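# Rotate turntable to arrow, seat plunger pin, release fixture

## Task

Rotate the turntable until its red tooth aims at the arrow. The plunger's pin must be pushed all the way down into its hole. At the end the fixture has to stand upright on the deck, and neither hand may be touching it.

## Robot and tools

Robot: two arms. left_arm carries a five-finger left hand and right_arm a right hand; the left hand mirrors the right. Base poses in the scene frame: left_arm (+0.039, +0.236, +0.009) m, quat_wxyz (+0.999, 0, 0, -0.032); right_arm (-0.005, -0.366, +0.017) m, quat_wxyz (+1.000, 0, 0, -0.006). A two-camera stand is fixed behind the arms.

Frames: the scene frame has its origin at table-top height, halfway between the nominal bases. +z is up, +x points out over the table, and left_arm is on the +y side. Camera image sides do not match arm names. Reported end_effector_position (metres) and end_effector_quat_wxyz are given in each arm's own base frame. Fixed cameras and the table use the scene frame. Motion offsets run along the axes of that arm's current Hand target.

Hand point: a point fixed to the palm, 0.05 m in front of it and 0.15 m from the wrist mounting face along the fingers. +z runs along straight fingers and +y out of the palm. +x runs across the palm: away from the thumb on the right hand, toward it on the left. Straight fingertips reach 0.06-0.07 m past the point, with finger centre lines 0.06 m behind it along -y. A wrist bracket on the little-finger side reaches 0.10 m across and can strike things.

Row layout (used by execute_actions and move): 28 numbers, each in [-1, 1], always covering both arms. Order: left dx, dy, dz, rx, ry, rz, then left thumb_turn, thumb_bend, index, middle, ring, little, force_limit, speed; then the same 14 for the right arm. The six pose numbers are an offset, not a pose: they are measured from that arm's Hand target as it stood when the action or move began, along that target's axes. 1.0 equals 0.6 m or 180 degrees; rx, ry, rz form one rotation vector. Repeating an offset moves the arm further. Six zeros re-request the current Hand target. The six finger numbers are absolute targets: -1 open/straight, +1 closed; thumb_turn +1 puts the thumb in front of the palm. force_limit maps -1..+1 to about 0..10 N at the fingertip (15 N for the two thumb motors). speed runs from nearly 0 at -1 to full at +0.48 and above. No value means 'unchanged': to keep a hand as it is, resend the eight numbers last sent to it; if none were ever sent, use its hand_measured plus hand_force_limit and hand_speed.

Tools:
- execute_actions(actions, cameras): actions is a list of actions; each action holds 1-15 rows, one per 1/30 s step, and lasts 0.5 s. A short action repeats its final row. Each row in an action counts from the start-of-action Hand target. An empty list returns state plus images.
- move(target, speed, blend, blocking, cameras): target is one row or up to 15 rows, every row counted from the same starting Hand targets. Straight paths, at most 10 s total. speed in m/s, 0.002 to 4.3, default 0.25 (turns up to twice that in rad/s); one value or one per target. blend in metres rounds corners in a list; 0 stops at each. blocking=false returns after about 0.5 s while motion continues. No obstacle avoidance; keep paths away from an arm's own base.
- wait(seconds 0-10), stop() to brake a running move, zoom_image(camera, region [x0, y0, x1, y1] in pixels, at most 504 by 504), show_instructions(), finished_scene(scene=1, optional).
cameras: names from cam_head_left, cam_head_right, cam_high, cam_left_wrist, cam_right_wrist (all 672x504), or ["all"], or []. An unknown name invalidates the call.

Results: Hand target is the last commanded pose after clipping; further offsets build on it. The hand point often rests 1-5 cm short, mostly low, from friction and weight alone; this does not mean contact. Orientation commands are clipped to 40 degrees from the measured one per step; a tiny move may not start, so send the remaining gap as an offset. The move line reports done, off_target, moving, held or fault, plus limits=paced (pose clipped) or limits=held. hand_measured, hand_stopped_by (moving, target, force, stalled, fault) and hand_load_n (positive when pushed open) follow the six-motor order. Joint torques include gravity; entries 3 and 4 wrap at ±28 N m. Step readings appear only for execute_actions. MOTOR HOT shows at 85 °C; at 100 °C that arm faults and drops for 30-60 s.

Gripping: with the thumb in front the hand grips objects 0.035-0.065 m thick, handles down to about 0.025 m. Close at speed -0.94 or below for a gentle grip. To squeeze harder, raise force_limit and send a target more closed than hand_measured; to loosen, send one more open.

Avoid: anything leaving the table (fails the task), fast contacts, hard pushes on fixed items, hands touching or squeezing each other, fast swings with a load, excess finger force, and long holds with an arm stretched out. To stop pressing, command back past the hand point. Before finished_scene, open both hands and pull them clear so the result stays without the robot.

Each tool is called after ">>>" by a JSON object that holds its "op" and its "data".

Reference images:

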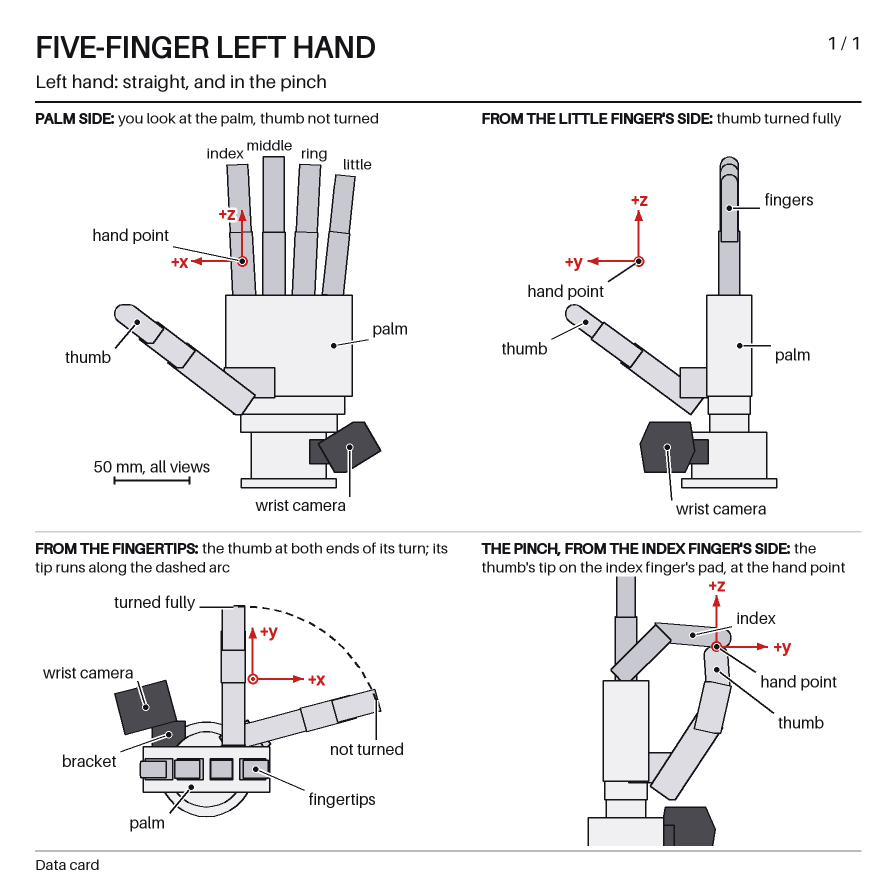

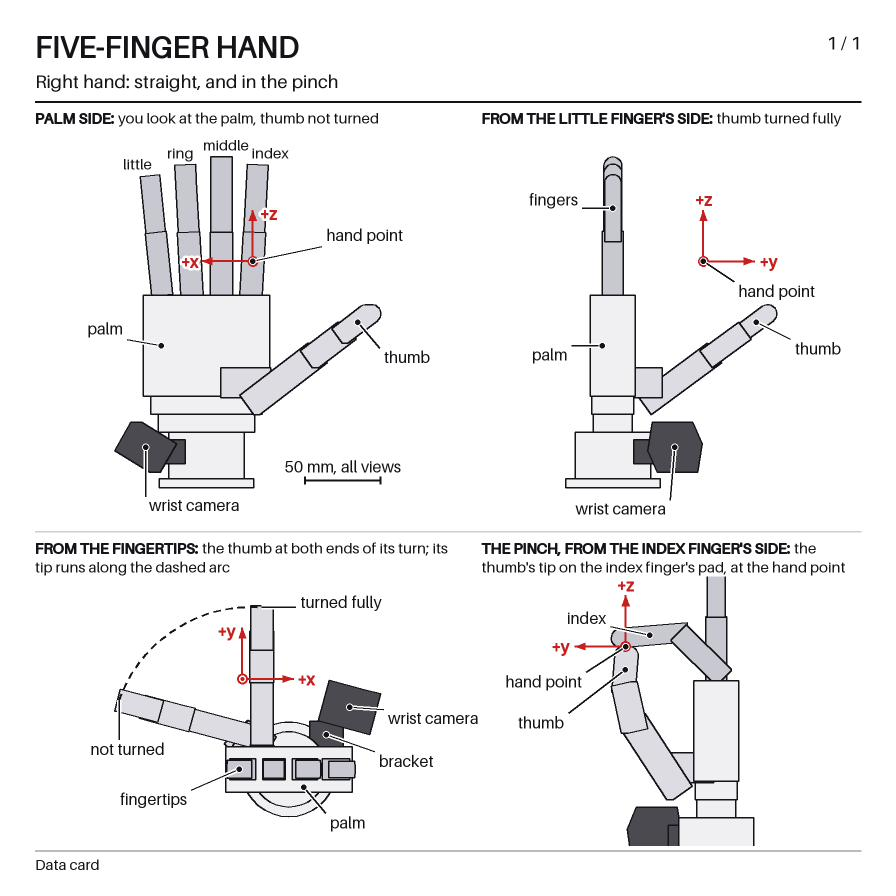

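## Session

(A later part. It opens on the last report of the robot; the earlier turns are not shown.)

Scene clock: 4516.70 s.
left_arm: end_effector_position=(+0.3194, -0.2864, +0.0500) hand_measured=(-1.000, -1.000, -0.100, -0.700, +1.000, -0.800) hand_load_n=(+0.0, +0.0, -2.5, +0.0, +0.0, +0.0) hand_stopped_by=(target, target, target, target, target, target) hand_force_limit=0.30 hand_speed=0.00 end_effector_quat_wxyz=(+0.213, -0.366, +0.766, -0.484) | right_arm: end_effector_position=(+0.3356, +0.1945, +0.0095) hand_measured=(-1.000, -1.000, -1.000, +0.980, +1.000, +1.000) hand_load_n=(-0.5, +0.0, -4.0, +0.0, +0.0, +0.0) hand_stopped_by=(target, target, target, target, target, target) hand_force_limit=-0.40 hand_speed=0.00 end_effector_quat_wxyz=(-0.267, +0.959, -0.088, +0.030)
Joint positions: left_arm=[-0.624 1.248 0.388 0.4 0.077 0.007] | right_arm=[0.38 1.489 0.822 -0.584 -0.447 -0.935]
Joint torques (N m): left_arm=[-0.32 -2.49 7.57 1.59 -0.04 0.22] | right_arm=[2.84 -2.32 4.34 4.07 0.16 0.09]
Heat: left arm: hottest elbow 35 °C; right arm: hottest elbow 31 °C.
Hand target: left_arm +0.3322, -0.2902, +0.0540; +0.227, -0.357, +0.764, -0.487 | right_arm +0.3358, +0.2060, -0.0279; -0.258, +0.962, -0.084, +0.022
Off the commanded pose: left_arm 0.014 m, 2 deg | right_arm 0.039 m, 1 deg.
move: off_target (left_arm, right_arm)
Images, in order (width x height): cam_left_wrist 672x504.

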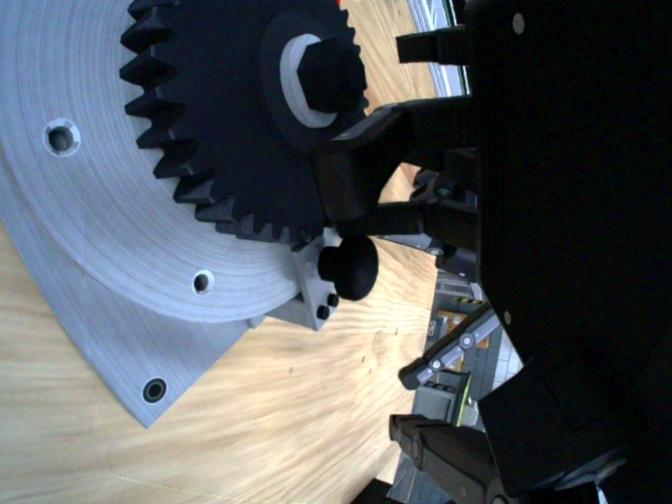

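>>> {"op": "move", "data": {"target": [[0,-0.05,-0.02,0,0,0,-1,-1,-0.1,-0.7,1,-0.8,0.3,0,0,0,0,0,0,0,-1,-1,-1,0.98,1,1,-0.4,0],[0,-0.022,0.0,0,0,0,-1,-1,0.12,-0.7,1,-0.8,0.3,0,0,0,0,0,0,0,-1,-1,-1,0.98,1,1,-0.4,0]], "speed": 0.05, "cameras": ["cam_left_wrist"]}}

>>> {"op": "zoom_image", "data": {"camera": "cam_left_wrist", "region": [240, 190, 440, 340]}}

Scene clock: 4538.67 s.
left_arm: end_effector_position=(+0.3179, -0.2860, +0.0509) hand_measured=(-1.000, -1.000, +0.062, -0.700, +1.000, -0.800) hand_load_n=(+0.0, +0.0, +0.5, +0.0, +0.0, +0.0) hand_stopped_by=(target, target, force, target, target, target) hand_force_limit=0.30 hand_speed=0.00 end_effector_quat_wxyz=(+0.210, -0.367, +0.772, -0.475) | right_arm: end_effector_position=(+0.3356, +0.1945, +0.0095) hand_measured=(-1.000, -1.000, -1.000, +0.980, +1.000, +1.000) hand_load_n=(+0.0, +0.0, -4.0, +0.0, +0.0, +0.5) hand_stopped_by=(target, target, target, target, target, target) hand_force_limit=-0.40 hand_speed=0.00 end_effector_quat_wxyz=(-0.267, +0.959, -0.088, +0.030)
Joint positions: left_arm=[-0.627 1.235 0.401 0.354 0.074 0.01] | right_arm=[0.38 1.489 0.822 -0.584 -0.447 -0.935]
Joint torques (N m): left_arm=[-0.38 -3.49 8.91 1.42 -0.01 0.2] | right_arm=[2.96 -2.32 4.34 4.08 0.15 0.09]
Heat: left arm: hottest elbow 36 °C; right arm: hottest elbow 31 °C.
Hand target: left_arm +0.3365, -0.2938, +0.0660; +0.227, -0.357, +0.764, -0.487 | right_arm +0.3358, +0.2060, -0.0279; -0.258, +0.962, -0.084, +0.022
Off the commanded pose: left_arm 0.025 m, 3 deg | right_arm 0.039 m, 1 deg.
move: off_target (left_arm, right_arm); target 2's new numbers were sent with left_arm's hand 0.028 m and 3 deg from that target
Images, in order (width x height): cam_left_wrist 672x504.

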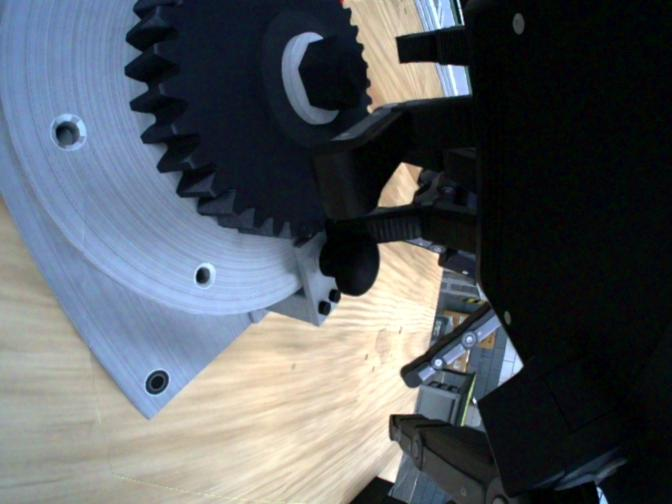

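Scaled by 2.520 from the camera's 672x504 image, which has a finer 960x720 frame.

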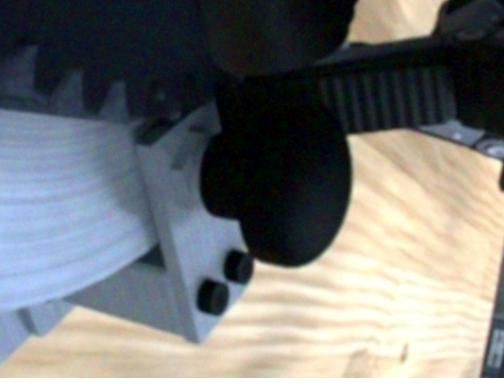

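>>> {"op": "move", "data": {"target": [0,-0.025,-0.006,0,0,0,-1,-1,0.3,-0.7,1,-0.8,0.4,-0.85,0,0,0,0,0,0,-1,-1,-1,0.98,1,1,-0.4,0], "speed": 0.04, "cameras": ["cam_left_wrist"]}}

>>> {"op": "zoom_image", "data": {"camera": "cam_left_wrist", "region": [240, 190, 440, 340]}}

Scene clock: 4547.60 s.
left_arm: end_effector_position=(+0.3219, -0.2863, +0.0529) hand_measured=(-1.000, -1.000, +0.168, -0.700, +1.000, -0.800) hand_load_n=(+0.0, +0.0, +5.0, +0.0, +0.0, +0.0) hand_stopped_by=(target, target, force, target, target, target) hand_force_limit=0.40 hand_speed=-0.85 end_effector_quat_wxyz=(+0.211, -0.371, +0.773, -0.468) | right_arm: end_effector_position=(+0.3356, +0.1945, +0.0095) hand_measured=(-1.000, -1.000, -1.000, +0.980, +1.000, +1.000) hand_load_n=(+0.0, +0.0, -4.0, +0.0, +0.0, +0.0) hand_stopped_by=(target, target, target, target, target, target) hand_force_limit=-0.40 hand_speed=0.00 end_effector_quat_wxyz=(-0.267, +0.959, -0.088, +0.030)
Joint positions: left_arm=[-0.627 1.235 0.419 0.324 0.063 0.01] | right_arm=[0.38 1.489 0.822 -0.584 -0.447 -0.935]
Joint torques (N m): left_arm=[-0.38 -6.59 9.52 0.2 -0.02 0.19] | right_arm=[2.96 -2.26 4.34 4.08 0.16 0.09]
Heat: left arm: hottest elbow 37 °C; right arm: hottest elbow 31 °C.
Hand target: left_arm +0.3388, -0.2957, +0.0811; +0.227, -0.357, +0.764, -0.487 | right_arm +0.3358, +0.2060, -0.0279; -0.258, +0.962, -0.084, +0.022
Off the commanded pose: left_arm 0.034 m, 3 deg | right_arm 0.039 m, 1 deg.
move: off_target (left_arm, right_arm)
Images, in order (width x height): cam_left_wrist 672x504.

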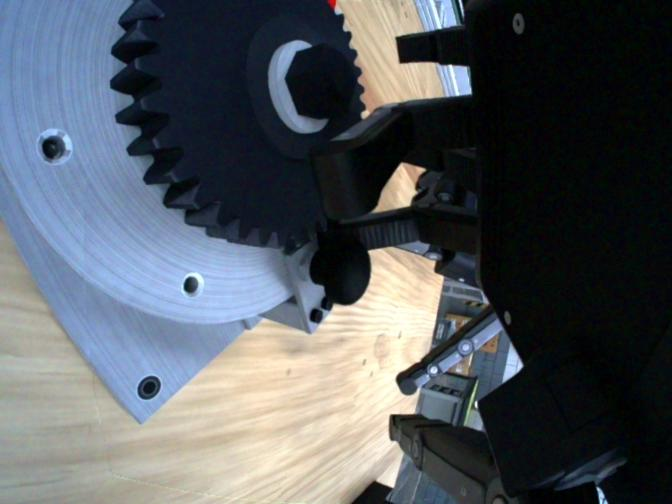

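Scaled by 2.520 from the camera's 672x504 image, which has a finer 960x720 frame.

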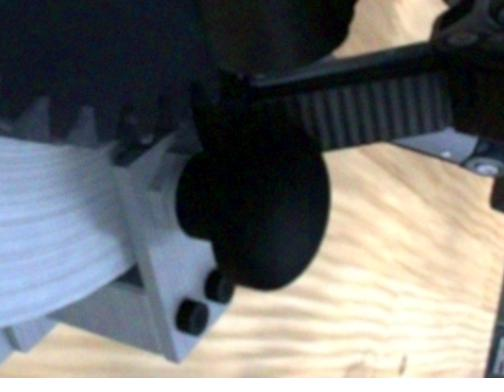

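>>> {"op": "move", "data": {"target": [0,-0.0302,-0.0141,0,0,0,-1,-1,0.3,-0.7,1,-0.8,0.4,-0.85,0,0,0,0,0,0,-1,-1,-1,0.98,1,1,-0.4,0], "speed": 0.04, "cameras": ["cam_left_wrist","cam_head_left"]}}

>>> {"op": "zoom_image", "data": {"camera": "cam_left_wrist", "region": [240, 190, 440, 340]}}

Scene clock: 4559.03 s.
left_arm: end_effector_position=(+0.3220, -0.2861, +0.0557) hand_measured=(-1.000, -1.000, +0.168, -0.700, +1.000, -0.800) hand_load_n=(+0.0, +0.0, +13.0, +0.0, +0.0, +0.0) hand_stopped_by=(target, target, force, target, target, target) hand_force_limit=0.40 hand_speed=-0.85 end_effector_quat_wxyz=(+0.205, -0.377, +0.781, -0.454) | right_arm: end_effector_position=(+0.3356, +0.1945, +0.0095) hand_measured=(-1.000, -1.000, -1.000, +0.980, +1.000, +1.000) hand_load_n=(+0.0, +0.0, -4.0, +0.0, +0.0, +0.0) hand_stopped_by=(target, target, target, target, target, target) hand_force_limit=-0.40 hand_speed=0.00 end_effector_quat_wxyz=(-0.267, +0.959, -0.088, +0.030)
Joint positions: left_arm=[-0.629 1.223 0.448 0.246 0.059 0.01] | right_arm=[0.38 1.489 0.822 -0.584 -0.447 -0.935]
Joint torques (N m): left_arm=[-0.32 -9.82 9.73 0.17 0.09 0.19] | right_arm=[2.84 -2.32 4.34 4.08 0.16 0.09]
Heat: left arm: hottest elbow 38 °C; right arm: hottest elbow 31 °C.
Hand target: left_arm +0.3388, -0.2957, +0.1011; +0.227, -0.357, +0.764, -0.487 | right_arm +0.3358, +0.2060, -0.0279; -0.258, +0.962, -0.084, +0.022
Off the commanded pose: left_arm 0.049 m, 5 deg | right_arm 0.039 m, 1 deg.
move: off_target (left_arm, right_arm)
Images, in order (width x height): cam_head_left 672x504, cam_left_wrist 672x504.

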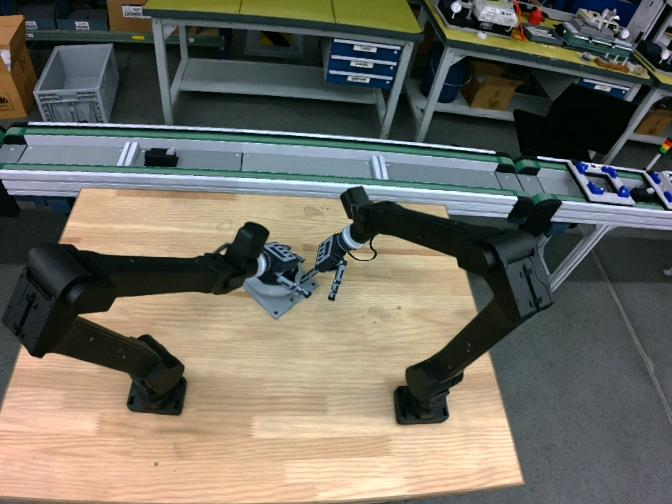

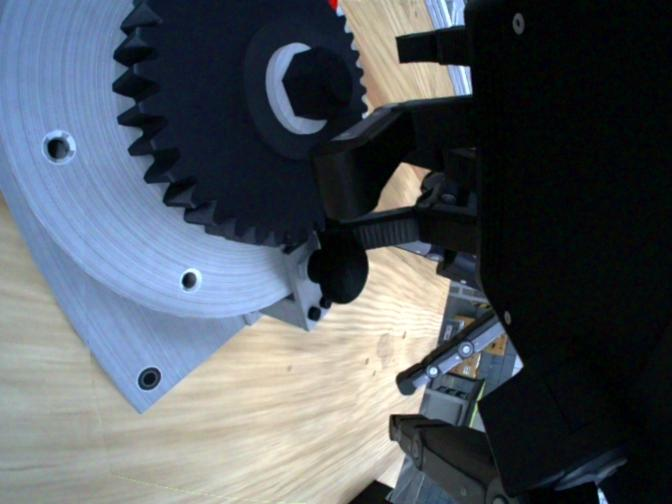

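Scaled by 2.520 from the camera's 672x504 image, which has a finer 960x720 frame.

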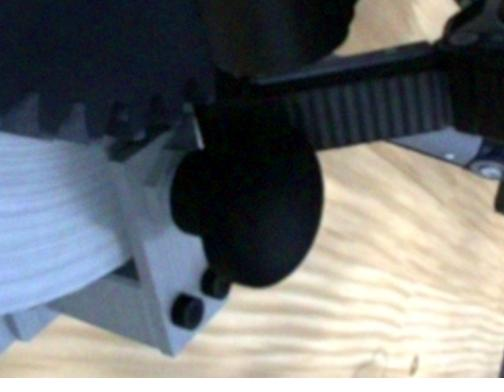

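>>> {"op": "move", "data": {"target": [0,-0.0227,-0.0106,0,0,0,-1,-1,0.3,-0.7,1,-0.8,0.4,-0.85,0,0,0,0,0,0,-1,-1,-1,0.98,1,1,-0.4,0], "speed": 0.04, "cameras": ["cam_left_wrist"]}}

>>> {"op": "zoom_image", "data": {"camera": "cam_left_wrist", "region": [240, 190, 440, 340]}}

Scene clock: 4565.77 s.
left_arm: end_effector_position=(+0.3206, -0.2805, +0.0574) hand_measured=(-1.000, -1.000, +0.166, -0.700, +1.000, -0.800) hand_load_n=(+0.0, +0.0, +16.0, +0.0, +0.0, +0.0) hand_stopped_by=(target, target, force, target, target, target) hand_force_limit=0.40 hand_speed=-0.85 end_effector_quat_wxyz=(+0.207, -0.376, +0.789, -0.440) | right_arm: end_effector_position=(+0.3346, +0.1983, +0.0088) hand_measured=(-1.000, -1.000, -1.000, +0.980, +1.000, +1.000) hand_load_n=(+0.0, +0.0, +0.0, +0.0, +0.0, +0.0) hand_stopped_by=(target, target, target, target, target, target) hand_force_limit=-0.40 hand_speed=0.00 end_effector_quat_wxyz=(-0.275, +0.957, -0.092, +0.026)
Joint positions: left_arm=[-0.626 1.202 0.459 0.187 0.051 0.027] | right_arm=[0.38 1.492 0.819 -0.572 -0.463 -0.921]
Joint torques (N m): left_arm=[-0.32 -10.81 10.73 0.14 0.31 0.15] | right_arm=[2.96 -2.49 4.7 3.63 0.84 0.09]
Heat: left arm: hottest elbow 39 °C; right arm: hottest elbow 31 °C.
Hand target: left_arm +0.3388, -0.2957, +0.1161; +0.227, -0.357, +0.764, -0.487 | right_arm +0.3358, +0.2060, -0.0279; -0.258, +0.962, -0.084, +0.022
Off the commanded pose: left_arm 0.063 m, 7 deg | right_arm 0.038 m, 2 deg.
move: off_target (left_arm, right_arm)
Images, in order (width x height): cam_left_wrist 672x504.

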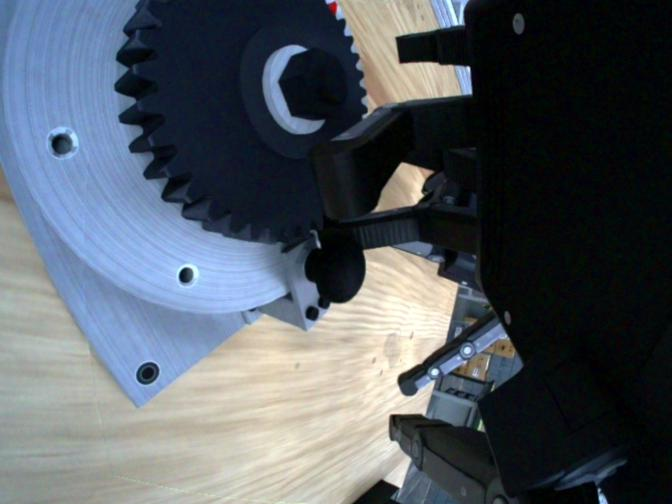

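Scaled by 2.520 from the camera's 672x504 image, which has a finer 960x720 frame.

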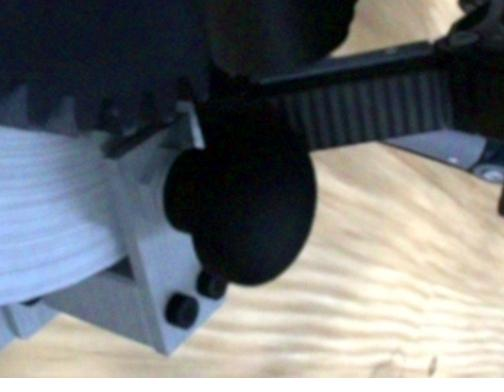

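>>> {"op": "move", "data": {"target": [[0,0.0755,0.0352,0,0,0,-1,-1,0.3,-0.7,1,-0.8,0.4,-0.85,0,0,0,0,0,0,-1,-1,-1,0.98,1,1,-0.4,0],[0,0.0755,0.0352,0,0,0,-1,-1,-0.3,-0.7,1,-0.8,0.4,-0.3,0,0,0,0,0,0,-1,-1,-1,0.98,1,1,-0.4,0]], "speed": 0.06, "cameras": ["cam_left_wrist","cam_head_left"]}}

>>> {"op": "zoom_image", "data": {"camera": "cam_head_left", "region": [240, 230, 340, 330]}}

Scene clock: 4628.13 s.
left_arm: end_effector_position=(+0.3338, -0.2940, +0.0619) hand_measured=(-1.000, -1.000, -0.300, -0.700, +1.000, -0.800) hand_load_n=(+0.0, +0.0, +0.0, +0.0, +0.0, +0.0) hand_stopped_by=(target, target, target, target, target, target) hand_force_limit=0.40 hand_speed=-0.30 end_effector_quat_wxyz=(+0.223, -0.362, +0.770, -0.476) | right_arm: end_effector_position=(+0.3346, +0.1983, +0.0088) hand_measured=(-1.000, -1.000, -1.000, +0.980, +1.000, +1.000) hand_load_n=(+0.0, +0.0, +0.5, +0.0, +0.0, +0.5) hand_stopped_by=(target, target, target, target, target, target) hand_force_limit=-0.40 hand_speed=0.00 end_effector_quat_wxyz=(-0.275, +0.957, -0.092, +0.026)
Joint positions: left_arm=[-0.63 1.252 0.447 0.341 0.057 0.027] | right_arm=[0.38 1.492 0.819 -0.572 -0.463 -0.921]
Joint torques (N m): left_arm=[-0.21 -4.48 6.24 1.95 0.16 0.15] | right_arm=[2.96 -2.43 4.71 3.62 0.84 0.08]
Heat: left arm: hottest elbow 45 °C; right arm: hottest elbow 30 °C.
Hand target: left_arm +0.3388, -0.2957, +0.0661; +0.227, -0.357, +0.764, -0.487 | right_arm +0.3358, +0.2060, -0.0279; -0.258, +0.962, -0.084, +0.022
Off the commanded pose: left_arm 0.007 m, 2 deg | right_arm 0.038 m, 2 deg.
move: off_target (right_arm)
Images, in order (width x height): cam_head_left 672x504, cam_left_wrist 672x504.

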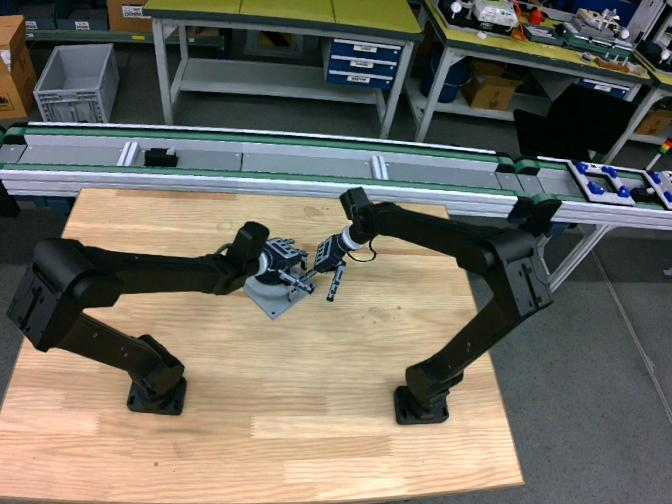

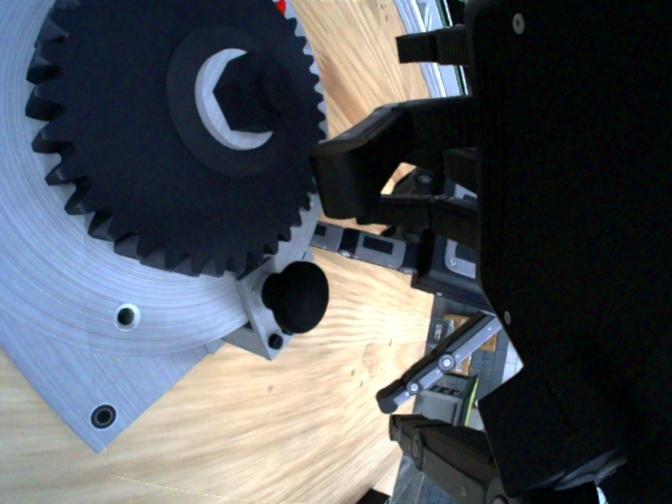

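Scaled by 5.040 from the camera's 672x504 image, which has a finer 960x720 frame.

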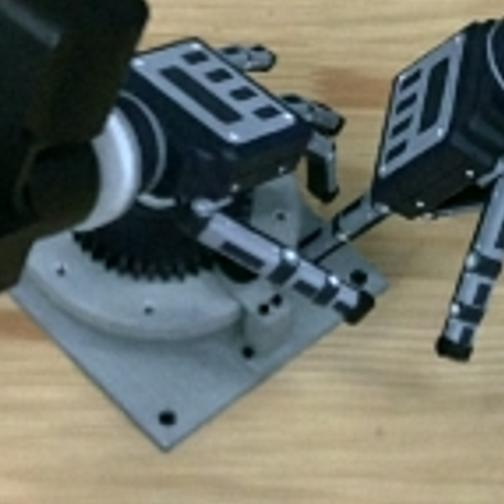

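>>> {"op": "move", "data": {"target": [[0.0118,-0.058,-0.0803,0.0556,0,0,-1,-1,-0.3,-0.7,1,-0.8,0.4,-0.3,0,0,0,0,0,0,-1,-1,-1,0.98,1,1,-0.4,0],[0.0118,-0.058,-0.0803,0.0556,0,0,0.68,-0.4,-0.3,-0.7,1,-0.8,0.4,0,0,0,0,0,0,0,-1,-1,-1,0.98,1,1,-0.4,0],[0.0118,-0.0127,-0.0592,0.0556,0,0,0.68,-0.4,-0.3,-0.7,1,-0.8,0.4,0,0,0,0,0,0,0,-1,-1,-1,0.98,1,1,-0.4,0]], "speed": 0.08, "cameras": ["cam_left_wrist","cam_right_wrist"]}}

>>> {"op": "zoom_image", "data": {"camera": "cam_left_wrist", "region": [220, 150, 420, 300]}}

Scene clock: 4650.40 s.
left_arm: end_effector_position=(+0.3096, -0.2788, +0.0806) hand_measured=(+0.680, -0.400, -0.300, -0.700, +1.000, -0.800) hand_load_n=(+0.0, +0.0, +0.0, +0.0, +0.0, +0.0) hand_stopped_by=(target, target, target, target, target, target) hand_force_limit=0.40 hand_speed=0.00 end_effector_quat_wxyz=(+0.254, -0.340, +0.727, -0.539) | right_arm: end_effector_position=(+0.3346, +0.1983, +0.0088) hand_measured=(-1.000, -1.000, -1.000, +0.980, +1.000, +1.000) hand_load_n=(+0.0, +0.0, +0.0, +0.0, +0.0, +0.0) hand_stopped_by=(target, target, target, target, target, target) hand_force_limit=-0.40 hand_speed=0.00 end_effector_quat_wxyz=(-0.275, +0.957, -0.092, +0.026)
Joint positions: left_arm=[-0.635 1.139 0.29 0.554 0.056 0.019] | right_arm=[0.38 1.492 0.819 -0.572 -0.463 -0.921]
Joint torques (N m): left_arm=[-0.91 -2.61 6.09 2.06 -0.05 0.03] | right_arm=[2.9 -2.49 4.7 3.63 0.84 0.09]
Heat: left arm: hottest elbow 42 °C; right arm: hottest elbow 30 °C.
Hand target: left_arm +0.3121, -0.2826, +0.0880; +0.258, -0.336, +0.719, -0.551 | right_arm +0.3358, +0.2060, -0.0279; -0.258, +0.962, -0.084, +0.022
Off the commanded pose: left_arm 0.009 m, 2 deg | right_arm 0.038 m, 2 deg.
move: off_target (right_arm); target 2's new numbers were sent with left_arm's hand 0.013 m and 3 deg from that target
Images, in order (width x height): cam_left_wrist 672x504, cam_right_wrist 672x504.

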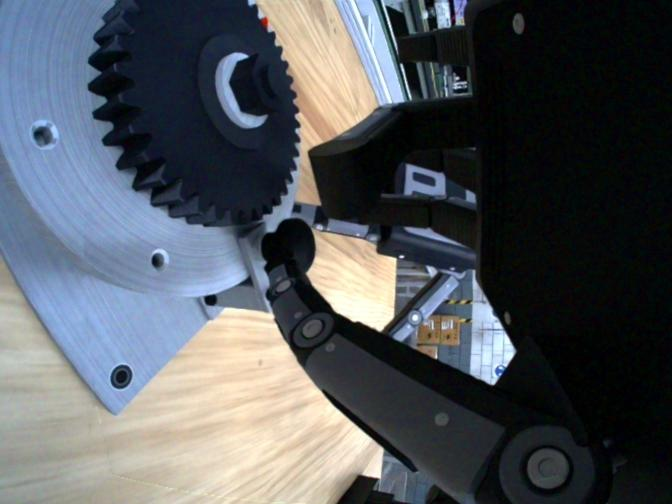

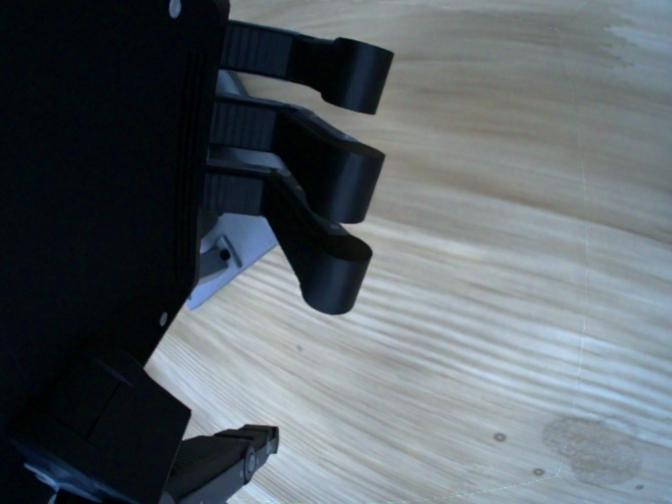

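Scaled by 2.520 from the camera's 672x504 image, which has a finer 960x720 frame.

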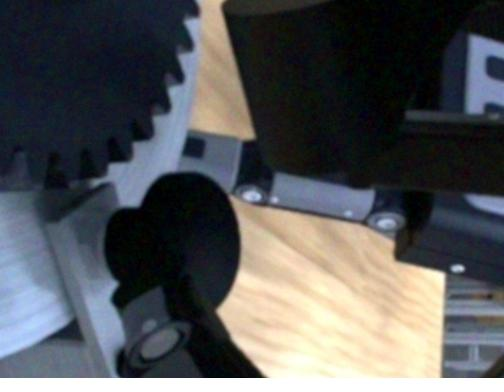

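>>> {"op": "move", "data": {"target": [0,0.041,0.011,0,0,0,0.68,-0.4,-0.3,-0.7,1,-0.8,0.4,0,0,0,0,0,0,0,-1,-1,-1,0.98,1,1,-0.4,0], "speed": 0.05, "cameras": ["cam_left_wrist"]}}

>>> {"op": "zoom_image", "data": {"camera": "cam_left_wrist", "region": [220, 150, 420, 300]}}

Scene clock: 4661.47 s.
left_arm: end_effector_position=(+0.3115, -0.2790, +0.0579) hand_measured=(+0.680, -0.400, -0.300, -0.700, +1.000, -0.800) hand_load_n=(+0.0, +0.0, +0.0, +0.0, +0.0, +0.0) hand_stopped_by=(target, target, target, target, target, target) hand_force_limit=0.40 hand_speed=0.00 end_effector_quat_wxyz=(+0.255, -0.342, +0.725, -0.541) | right_arm: end_effector_position=(+0.3346, +0.1983, +0.0088) hand_measured=(-1.000, -1.000, -1.000, +0.980, +1.000, +1.000) hand_load_n=(+0.0, +0.0, +0.0, +0.0, +0.0, +0.0) hand_stopped_by=(target, target, target, target, target, target) hand_force_limit=-0.40 hand_speed=0.00 end_effector_quat_wxyz=(-0.275, +0.957, -0.092, +0.026)
Joint positions: left_arm=[-0.632 1.255 0.264 0.703 0.056 0.015] | right_arm=[0.38 1.492 0.819 -0.572 -0.463 -0.921]
Joint torques (N m): left_arm=[-1.26 -3.08 5.04 2.06 -0.05 0.03] | right_arm=[2.96 -2.43 4.7 3.63 0.84 0.09]
Heat: left arm: hottest elbow 41 °C; right arm: hottest elbow 30 °C.
Hand target: left_arm +0.3121, -0.2826, +0.0626; +0.258, -0.336, +0.719, -0.551 | right_arm +0.3358, +0.2060, -0.0279; -0.258, +0.962, -0.084, +0.022
Off the commanded pose: left_arm 0.006 m, 2 deg | right_arm 0.038 m, 2 deg.
move: off_target (right_arm)
Images, in order (width x height): cam_left_wrist 672x504.

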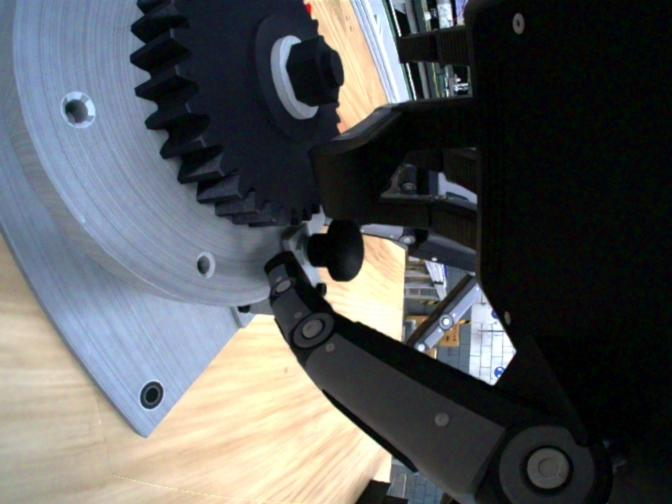

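Scaled by 2.520 from the camera's 672x504 image, which has a finer 960x720 frame.

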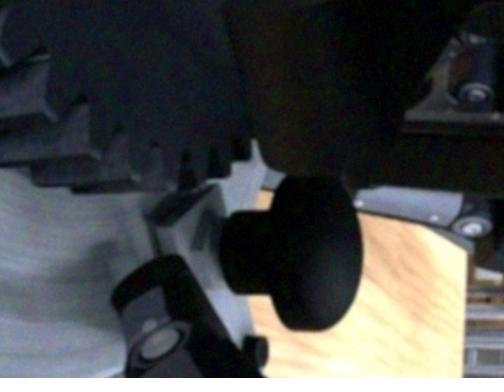

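>>> {"op": "move", "data": {"target": [0,0.0075,0.002,0,0,0,0.68,-0.4,-0.3,-0.7,1,-0.8,0.4,0,0,0,0,0,0,0,-1,-1,-1,0.98,1,1,-0.4,0], "speed": 0.05}}

>>> {"op": "move", "data": {"target": [0,0,0,0,0,0,0.68,0.5,0.5,-0.7,1,-0.8,-0.4,-0.9,0,0,0,0,0,0,-1,-1,-1,0.98,1,1,-0.4,0], "speed": 0.05, "cameras": ["cam_left_wrist"]}}

>>> {"op": "zoom_image", "data": {"camera": "cam_left_wrist", "region": [220, 150, 420, 300]}}

Scene clock: 4675.13 s.
left_arm: end_effector_position=(+0.3124, -0.2813, +0.0566) hand_measured=(+0.680, -0.400, -0.300, -0.700, +1.000, -0.800) hand_load_n=(+0.0, +0.0, +0.0, +0.0, +0.0, +0.0) hand_stopped_by=(target, target, target, target, target, target) hand_force_limit=0.40 hand_speed=0.00 end_effector_quat_wxyz=(+0.255, -0.340, +0.723, -0.544) | right_arm: end_effector_position=(+0.3346, +0.1983, +0.0088) hand_measured=(-1.000, -1.000, -1.000, +0.980, +1.000, +1.000) hand_load_n=(+0.0, +0.0, +0.0, +0.0, +0.0, +0.0) hand_stopped_by=(target, target, target, target, target, target) hand_force_limit=-0.40 hand_speed=0.00 end_effector_quat_wxyz=(-0.275, +0.957, -0.092, +0.026)
Joint positions: left_arm=[-0.635 1.275 0.264 0.73 0.056 0.015] | right_arm=[0.38 1.492 0.819 -0.572 -0.463 -0.921]
Joint torques (N m): left_arm=[-0.91 -2.84 4.56 2.04 -0.05 0.03] | right_arm=[2.9 -2.43 4.71 3.63 0.84 0.09]
Heat: left arm: hottest elbow 39 °C; right arm: hottest elbow 30 °C.
Hand target: left_arm +0.3121, -0.2825, +0.0579; +0.258, -0.336, +0.719, -0.551 | right_arm +0.3358, +0.2060, -0.0279; -0.258, +0.962, -0.084, +0.022
Off the commanded pose: left_arm 0.002 m, 1 deg | right_arm 0.038 m, 2 deg.
move: off_target (right_arm)

Scene clock: 4677.00 s.
left_arm: end_effector_position=(+0.3108, -0.2805, +0.0545) hand_measured=(+0.680, -0.212, +0.024, -0.700, +1.000, -0.800) hand_load_n=(+0.0, +4.5, +5.0, +0.0, +0.0, +0.0) hand_stopped_by=(target, force, force, target, target, target) hand_force_limit=-0.40 hand_speed=-0.90 end_effector_quat_wxyz=(+0.255, -0.340, +0.724, -0.543) | right_arm: end_effector_position=(+0.3346, +0.1983, +0.0088) hand_measured=(-1.000, -1.000, -1.000, +0.980, +1.000, +1.000) hand_load_n=(-0.5, +0.0, +0.0, +0.0, +0.0, +0.0) hand_stopped_by=(target, target, target, target, target, target) hand_force_limit=-0.40 hand_speed=0.00 end_effector_quat_wxyz=(-0.275, +0.957, -0.092, +0.026)
Joint positions: left_arm=[-0.637 1.278 0.259 0.735 0.054 0.015] | right_arm=[0.38 1.492 0.819 -0.572 -0.463 -0.921]
Joint torques (N m): left_arm=[-0.79 -3.14 4.86 1.91 -0.02 0.03] | right_arm=[2.9 -2.49 4.7 3.62 0.84 0.09]
Heat: left arm: hottest elbow 39 °C; right arm: hottest elbow 30 °C.
Hand target: left_arm +0.3121, -0.2825, +0.0579; +0.258, -0.336, +0.719, -0.551 | right_arm +0.3358, +0.2060, -0.0279; -0.258, +0.962, -0.084, +0.022
Off the commanded pose: left_arm 0.004 m, 1 deg | right_arm 0.038 m, 2 deg.
move: off_target (right_arm)
Images, in order (width x height): cam_left_wrist 672x504.

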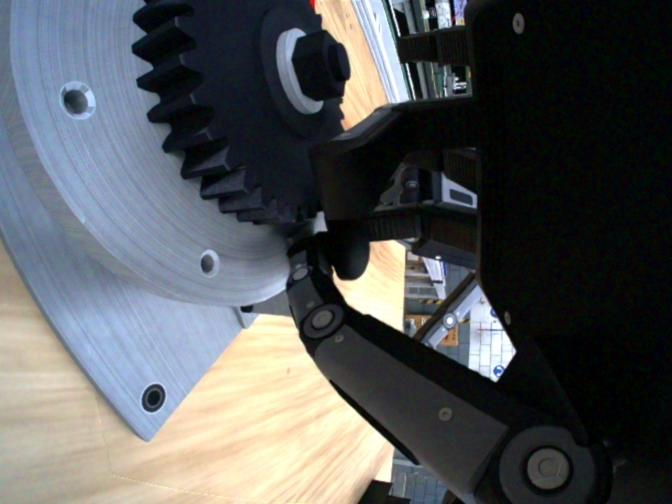

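Scaled by 2.520 from the camera's 672x504 image, which has a finer 960x720 frame.

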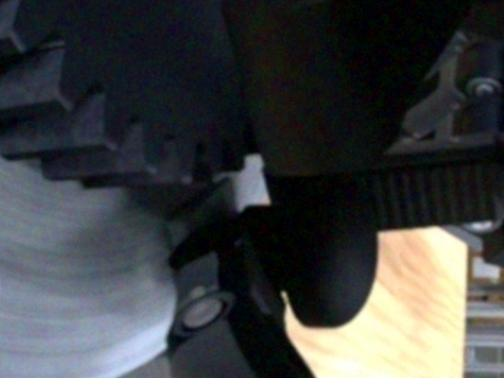

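>>> {"op": "move", "data": {"target": [0,0,0,0,0,0,0.68,0.55,0.55,-0.7,1,-0.8,0.6,-0.92,0,0,0,0,0,0,-1,-1,-1,0.98,1,1,-0.4,0], "speed": 0.05, "cameras": ["cam_left_wrist"]}}

>>> {"op": "zoom_image", "data": {"camera": "cam_left_wrist", "region": [220, 150, 420, 300]}}

Scene clock: 4689.27 s.
left_arm: end_effector_position=(+0.3107, -0.2805, +0.0538) hand_measured=(+0.680, -0.176, +0.034, -0.700, +1.000, -0.800) hand_load_n=(-0.5, +11.0, +12.0, +0.0, +0.0, +0.0) hand_stopped_by=(target, force, force, target, target, target) hand_force_limit=0.60 hand_speed=-0.92 end_effector_quat_wxyz=(+0.254, -0.341, +0.724, -0.543) | right_arm: end_effector_position=(+0.3346, +0.1983, +0.0088) hand_measured=(-1.000, -1.000, -1.000, +0.980, +1.000, +1.000) hand_load_n=(+0.0, +0.0, +0.0, +0.0, +0.0, +0.0) hand_stopped_by=(target, target, target, target, target, target) hand_force_limit=-0.40 hand_speed=0.00 end_effector_quat_wxyz=(-0.275, +0.957, -0.092, +0.026)
Joint positions: left_arm=[-0.637 1.28 0.259 0.735 0.054 0.015] | right_arm=[0.38 1.492 0.819 -0.572 -0.463 -0.921]
Joint torques (N m): left_arm=[-0.85 -3.31 4.82 1.91 -0.02 0.04] | right_arm=[2.96 -2.43 4.71 3.63 0.84 0.09]
Heat: left arm: hottest elbow 38 °C; right arm: hottest elbow 30 °C.
Hand target: left_arm +0.3121, -0.2825, +0.0579; +0.258, -0.336, +0.719, -0.551 | right_arm +0.3358, +0.2060, -0.0279; -0.258, +0.962, -0.084, +0.022
Off the commanded pose: left_arm 0.005 m, 1 deg | right_arm 0.038 m, 2 deg.
move: off_target (right_arm)
Images, in order (width x height): cam_left_wrist 672x504.

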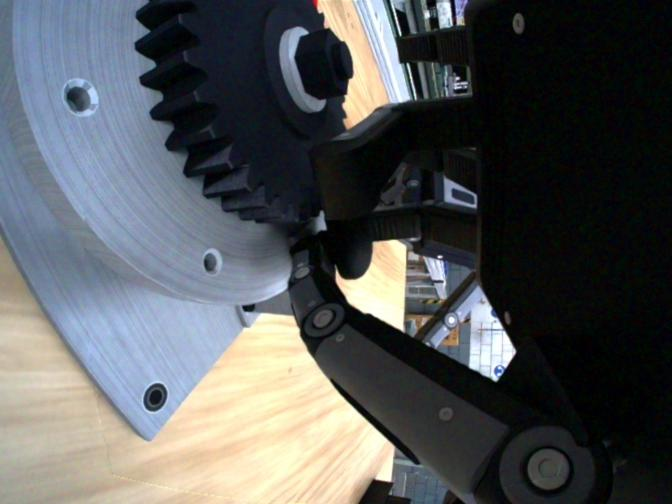

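Scaled by 2.520 from the camera's 672x504 image, which has a finer 960x720 frame.

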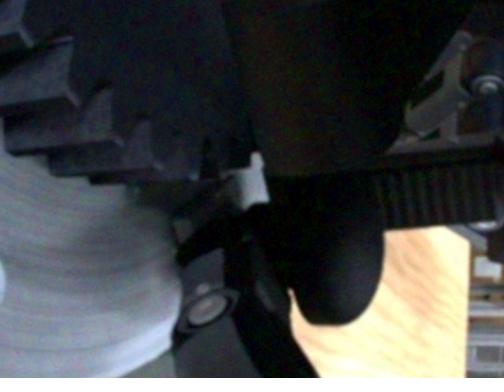

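>>> {"op": "move", "data": {"target": [0,-0.0428,-0.001,0,0,0,0.68,0.55,0.55,-0.7,1,-0.8,0.6,-0.92,0,0,0,0,0,0,-1,-1,-1,0.98,1,1,-0.4,0], "speed": 0.04, "cameras": ["cam_left_wrist"]}}

>>> {"op": "zoom_image", "data": {"camera": "cam_left_wrist", "region": [220, 150, 420, 300]}}

Scene clock: 4699.77 s.
left_arm: end_effector_position=(+0.3103, -0.2797, +0.0541) hand_measured=(+0.680, -0.176, +0.034, -0.700, +1.000, -0.800) hand_load_n=(+0.0, +9.5, +14.5, +0.0, +0.0, +0.0) hand_stopped_by=(target, force, force, target, target, target) hand_force_limit=0.60 hand_speed=-0.92 end_effector_quat_wxyz=(+0.251, -0.342, +0.737, -0.527) | right_arm: end_effector_position=(+0.3346, +0.1983, +0.0088) hand_measured=(-1.000, -1.000, -1.000, +0.980, +1.000, +1.000) hand_load_n=(+0.0, +0.0, +0.0, +0.0, +0.0, +0.0) hand_stopped_by=(target, target, target, target, target, target) hand_force_limit=-0.40 hand_speed=0.00 end_effector_quat_wxyz=(-0.275, +0.957, -0.092, +0.026)
Joint positions: left_arm=[-0.64 1.245 0.281 0.638 0.049 0.027] | right_arm=[0.38 1.492 0.819 -0.572 -0.463 -0.921]
Joint torques (N m): left_arm=[-0.62 -7.94 6.67 0.5 0.09 0.03] | right_arm=[2.96 -2.49 4.7 3.62 0.84 0.09]
Heat: left arm: hottest elbow 37 °C; right arm: hottest elbow 30 °C.
Hand target: left_arm +0.3167, -0.2864, +0.0829; +0.258, -0.336, +0.719, -0.551 | right_arm +0.3358, +0.2060, -0.0279; -0.258, +0.962, -0.084, +0.022
Off the commanded pose: left_arm 0.030 m, 4 deg | right_arm 0.038 m, 2 deg.
move: off_target (left_arm, right_arm)
Images, in order (width x height): cam_left_wrist 672x504.

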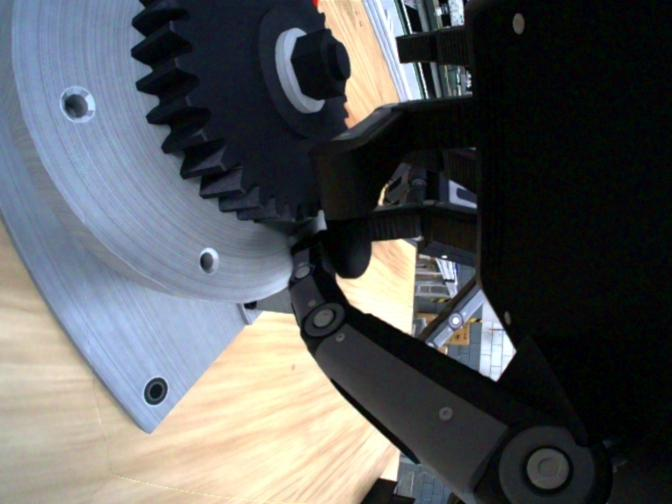

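Scaled by 2.520 from the camera's 672x504 image, which has a finer 960x720 frame.

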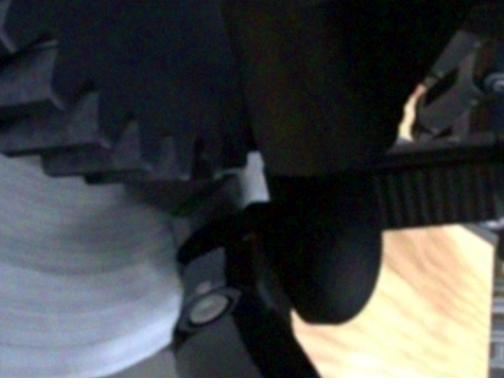

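>>> {"op": "move", "data": {"target": [0,-0.026,0.006,0.03,0,0,0.68,0.55,0.55,-0.7,1,-0.8,0.6,-0.92,0,0,0,0,0,0,-1,-1,-1,0.98,1,1,-0.4,0], "speed": 0.04, "cameras": ["cam_left_wrist"]}}

>>> {"op": "zoom_image", "data": {"camera": "cam_left_wrist", "region": [220, 150, 420, 300]}}

Scene clock: 4710.40 s.
left_arm: end_effector_position=(+0.3110, -0.2802, +0.0554) hand_measured=(+0.680, -0.176, +0.034, -0.700, +1.000, -0.800) hand_load_n=(+0.5, +8.5, +14.5, +0.0, +0.0, +0.0) hand_stopped_by=(target, force, force, target, target, target) hand_force_limit=0.60 hand_speed=-0.92 end_effector_quat_wxyz=(+0.256, -0.338, +0.730, -0.535) | right_arm: end_effector_position=(+0.3346, +0.1983, +0.0088) hand_measured=(-1.000, -1.000, -1.000, +0.980, +1.000, +1.000) hand_load_n=(+0.0, +0.0, +0.0, +0.0, +0.0, +0.0) hand_stopped_by=(target, target, target, target, target, target) hand_force_limit=-0.40 hand_speed=0.00 end_effector_quat_wxyz=(-0.275, +0.957, -0.092, +0.026)
Joint positions: left_arm=[-0.64 1.258 0.27 0.687 0.049 0.027] | right_arm=[0.38 1.492 0.819 -0.572 -0.463 -0.921]
Joint torques (N m): left_arm=[-0.62 -6.83 5.78 3.74 0.16 -0.02] | right_arm=[2.96 -2.43 4.7 3.64 0.84 0.09]
Heat: left arm: hottest elbow 37 °C; right arm: hottest elbow 30 °C.
Hand target: left_arm +0.3225, -0.2913, +0.0970; +0.273, -0.323, +0.692, -0.585 | right_arm +0.3358, +0.2060, -0.0279; -0.258, +0.962, -0.084, +0.022
Off the commanded pose: left_arm 0.045 m, 8 deg | right_arm 0.038 m, 2 deg.
move: off_target (left_arm, right_arm)
Images, in order (width x height): cam_left_wrist 672x504.

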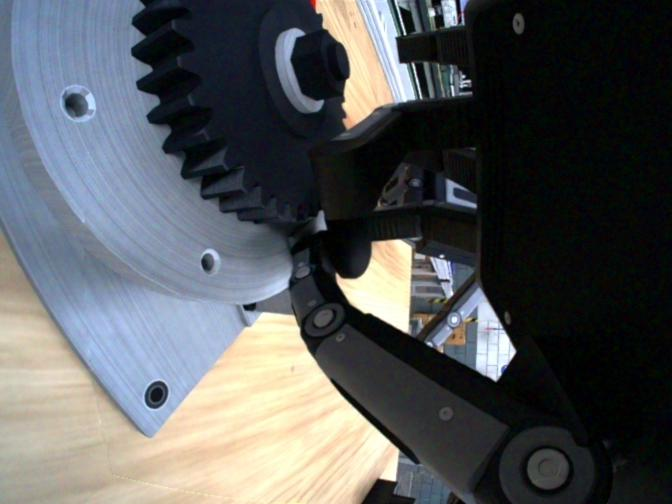

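Scaled by 2.520 from the camera's 672x504 image, which has a finer 960x720 frame.

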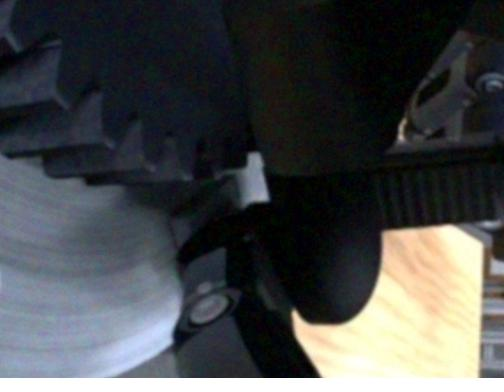

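>>> {"op": "move", "data": {"target": [0,-0.034,0.001,0,0,0,0.68,0.55,0.55,-0.7,1,-0.8,0.6,-0.92,0,0,0,0,0,0,-1,-1,-1,0.98,1,1,-0.4,0], "speed": 0.04, "cameras": ["cam_left_wrist"]}}

>>> {"op": "zoom_image", "data": {"camera": "cam_left_wrist", "region": [220, 150, 420, 300]}}

Scene clock: 4717.10 s.
left_arm: end_effector_position=(+0.3095, -0.2776, +0.0556) hand_measured=(+0.680, -0.176, +0.034, -0.700, +1.000, -0.800) hand_load_n=(-1.5, +9.0, +16.0, +0.0, +0.0, +0.0) hand_stopped_by=(target, force, force, target, target, target) hand_force_limit=0.60 hand_speed=-0.92 end_effector_quat_wxyz=(+0.255, -0.342, +0.733, -0.530) | right_arm: end_effector_position=(+0.3334, +0.2007, +0.0086) hand_measured=(-1.000, -1.000, -1.000, +0.980, +1.000, +1.000) hand_load_n=(+0.0, +0.0, +0.5, +0.0, +0.0, +0.0) hand_stopped_by=(target, target, target, target, target, target) hand_force_limit=-0.40 hand_speed=0.00 end_effector_quat_wxyz=(-0.277, +0.956, -0.091, +0.024)
Joint positions: left_arm=[-0.638 1.238 0.27 0.655 0.046 0.027] | right_arm=[0.384 1.493 0.819 -0.57 -0.468 -0.919]
Joint torques (N m): left_arm=[-0.56 -10.58 8.24 1.39 0.23 -0.02] | right_arm=[2.73 -2.55 4.71 3.55 1 0.07]
Heat: left arm: hottest elbow 37 °C; right arm: hottest elbow 29 °C.
Hand target: left_arm +0.3255, -0.2938, +0.1170; +0.273, -0.323, +0.692, -0.585 | right_arm +0.3358, +0.2060, -0.0279; -0.258, +0.962, -0.084, +0.022
Off the commanded pose: left_arm 0.066 m, 8 deg | right_arm 0.037 m, 2 deg.
move: off_target (left_arm, right_arm)
Images, in order (width x height): cam_left_wrist 672x504.

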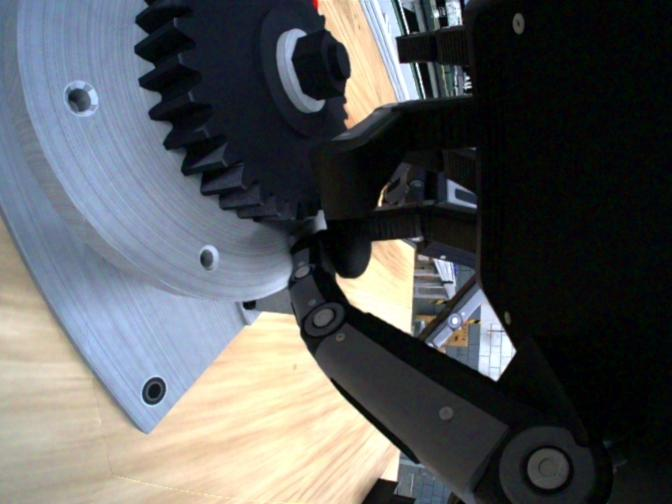

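Scaled by 2.520 from the camera's 672x504 image, which has a finer 960x720 frame.

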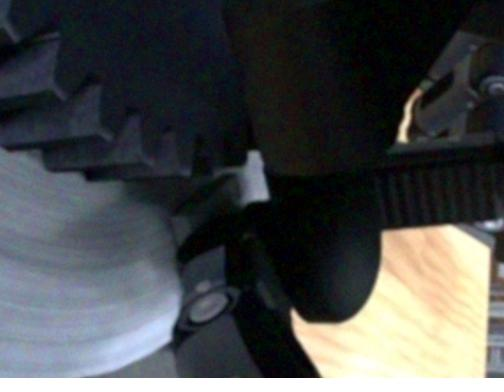

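>>> {"op": "move", "data": {"target": [0,0.004,0.028,0,0,0,0.68,0.55,0.55,-0.7,1,-0.8,0.6,-0.92,0,0,0,0,0,0,-1,-1,-1,0.98,1,1,-0.4,0], "speed": 0.04}}

>>> {"op": "move", "data": {"target": [0,-0.025,0.01,0,0,0,0.68,0.55,0.55,-0.7,1,-0.8,0.6,-0.92,0,0,0,0,0,0,-1,-1,-1,0.98,1,1,-0.4,0], "speed": 0.04, "cameras": ["cam_left_wrist"]}}

>>> {"op": "zoom_image", "data": {"camera": "cam_left_wrist", "region": [220, 150, 420, 300]}}

Scene clock: 4735.20 s.
left_arm: end_effector_position=(+0.3100, -0.2779, +0.0557) hand_measured=(+0.680, -0.176, +0.034, -0.700, +1.000, -0.800) hand_load_n=(-1.5, +9.0, +14.0, +0.0, +0.0, +0.0) hand_stopped_by=(target, force, force, target, target, target) hand_force_limit=0.60 hand_speed=-0.92 end_effector_quat_wxyz=(+0.255, -0.342, +0.733, -0.530) | right_arm: end_effector_position=(+0.3334, +0.2007, +0.0086) hand_measured=(-1.000, -1.000, -1.000, +0.980, +1.000, +1.000) hand_load_n=(+0.0, +0.0, +0.0, +0.0, +0.0, +0.0) hand_stopped_by=(target, target, target, target, target, target) hand_force_limit=-0.40 hand_speed=0.00 end_effector_quat_wxyz=(-0.277, +0.956, -0.091, +0.024)
Joint positions: left_arm=[-0.638 1.24 0.272 0.655 0.046 0.027] | right_arm=[0.384 1.493 0.819 -0.57 -0.468 -0.919]
Joint torques (N m): left_arm=[-0.79 -6.24 10.28 2.43 0.18 -0.03] | right_arm=[2.73 -2.61 4.72 3.54 1 0.07]
Heat: left arm: hottest elbow 37 °C; right arm: hottest elbow 29 °C.
Hand target: left_arm +0.3379, -0.3042, +0.1119; +0.273, -0.323, +0.692, -0.585 | right_arm +0.3358, +0.2060, -0.0279; -0.258, +0.962, -0.084, +0.022
Off the commanded pose: left_arm 0.068 m, 8 deg | right_arm 0.037 m, 2 deg.
move: off_target (left_arm, right_arm)

Scene clock: 4736.20 s.
left_arm: end_effector_position=(+0.3107, -0.2784, +0.0560) hand_measured=(+0.680, -0.176, +0.034, -0.700, +1.000, -0.800) hand_load_n=(-1.0, +11.0, +11.0, +0.0, +0.0, +0.0) hand_stopped_by=(target, force, force, target, target, target) hand_force_limit=0.60 hand_speed=-0.92 end_effector_quat_wxyz=(+0.252, -0.343, +0.737, -0.525) | right_arm: end_effector_position=(+0.3334, +0.2007, +0.0086) hand_measured=(-1.000, -1.000, -1.000, +0.980, +1.000, +1.000) hand_load_n=(+0.0, +0.0, +0.0, +0.0, +0.0, +0.0) hand_stopped_by=(target, target, target, target, target, target) hand_force_limit=-0.40 hand_speed=0.00 end_effector_quat_wxyz=(-0.277, +0.956, -0.091, +0.024)
Joint positions: left_arm=[-0.638 1.232 0.282 0.623 0.046 0.027] | right_arm=[0.384 1.493 0.819 -0.57 -0.468 -0.919]
Joint torques (N m): left_arm=[-0.97 -8.06 12.14 1.25 0.14 -0.03] | right_arm=[2.73 -2.49 4.72 3.54 1 0.06]
Heat: left arm: hottest elbow 37 °C; right arm: hottest elbow 29 °C.
Hand target: left_arm +0.3444, -0.3096, +0.1256; +0.273, -0.323, +0.692, -0.585 | right_arm +0.3358, +0.2060, -0.0279; -0.258, +0.962, -0.084, +0.022
Off the commanded pose: left_arm 0.083 m, 9 deg | right_arm 0.037 m, 2 deg.
move: off_target (left_arm, right_arm)
Images, in order (width x height): cam_left_wrist 672x504.

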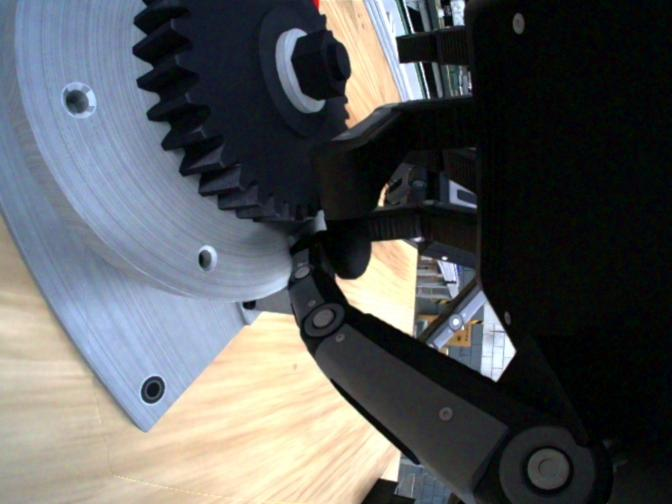

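Scaled by 2.520 from the camera's 672x504 image, which has a finer 960x720 frame.

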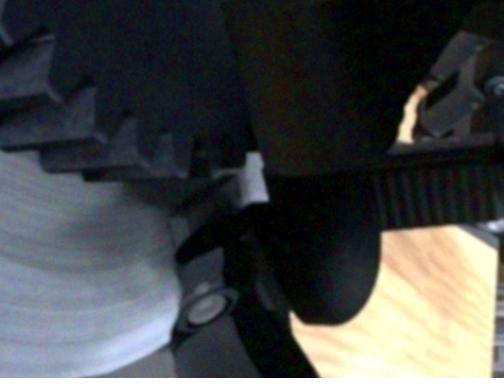

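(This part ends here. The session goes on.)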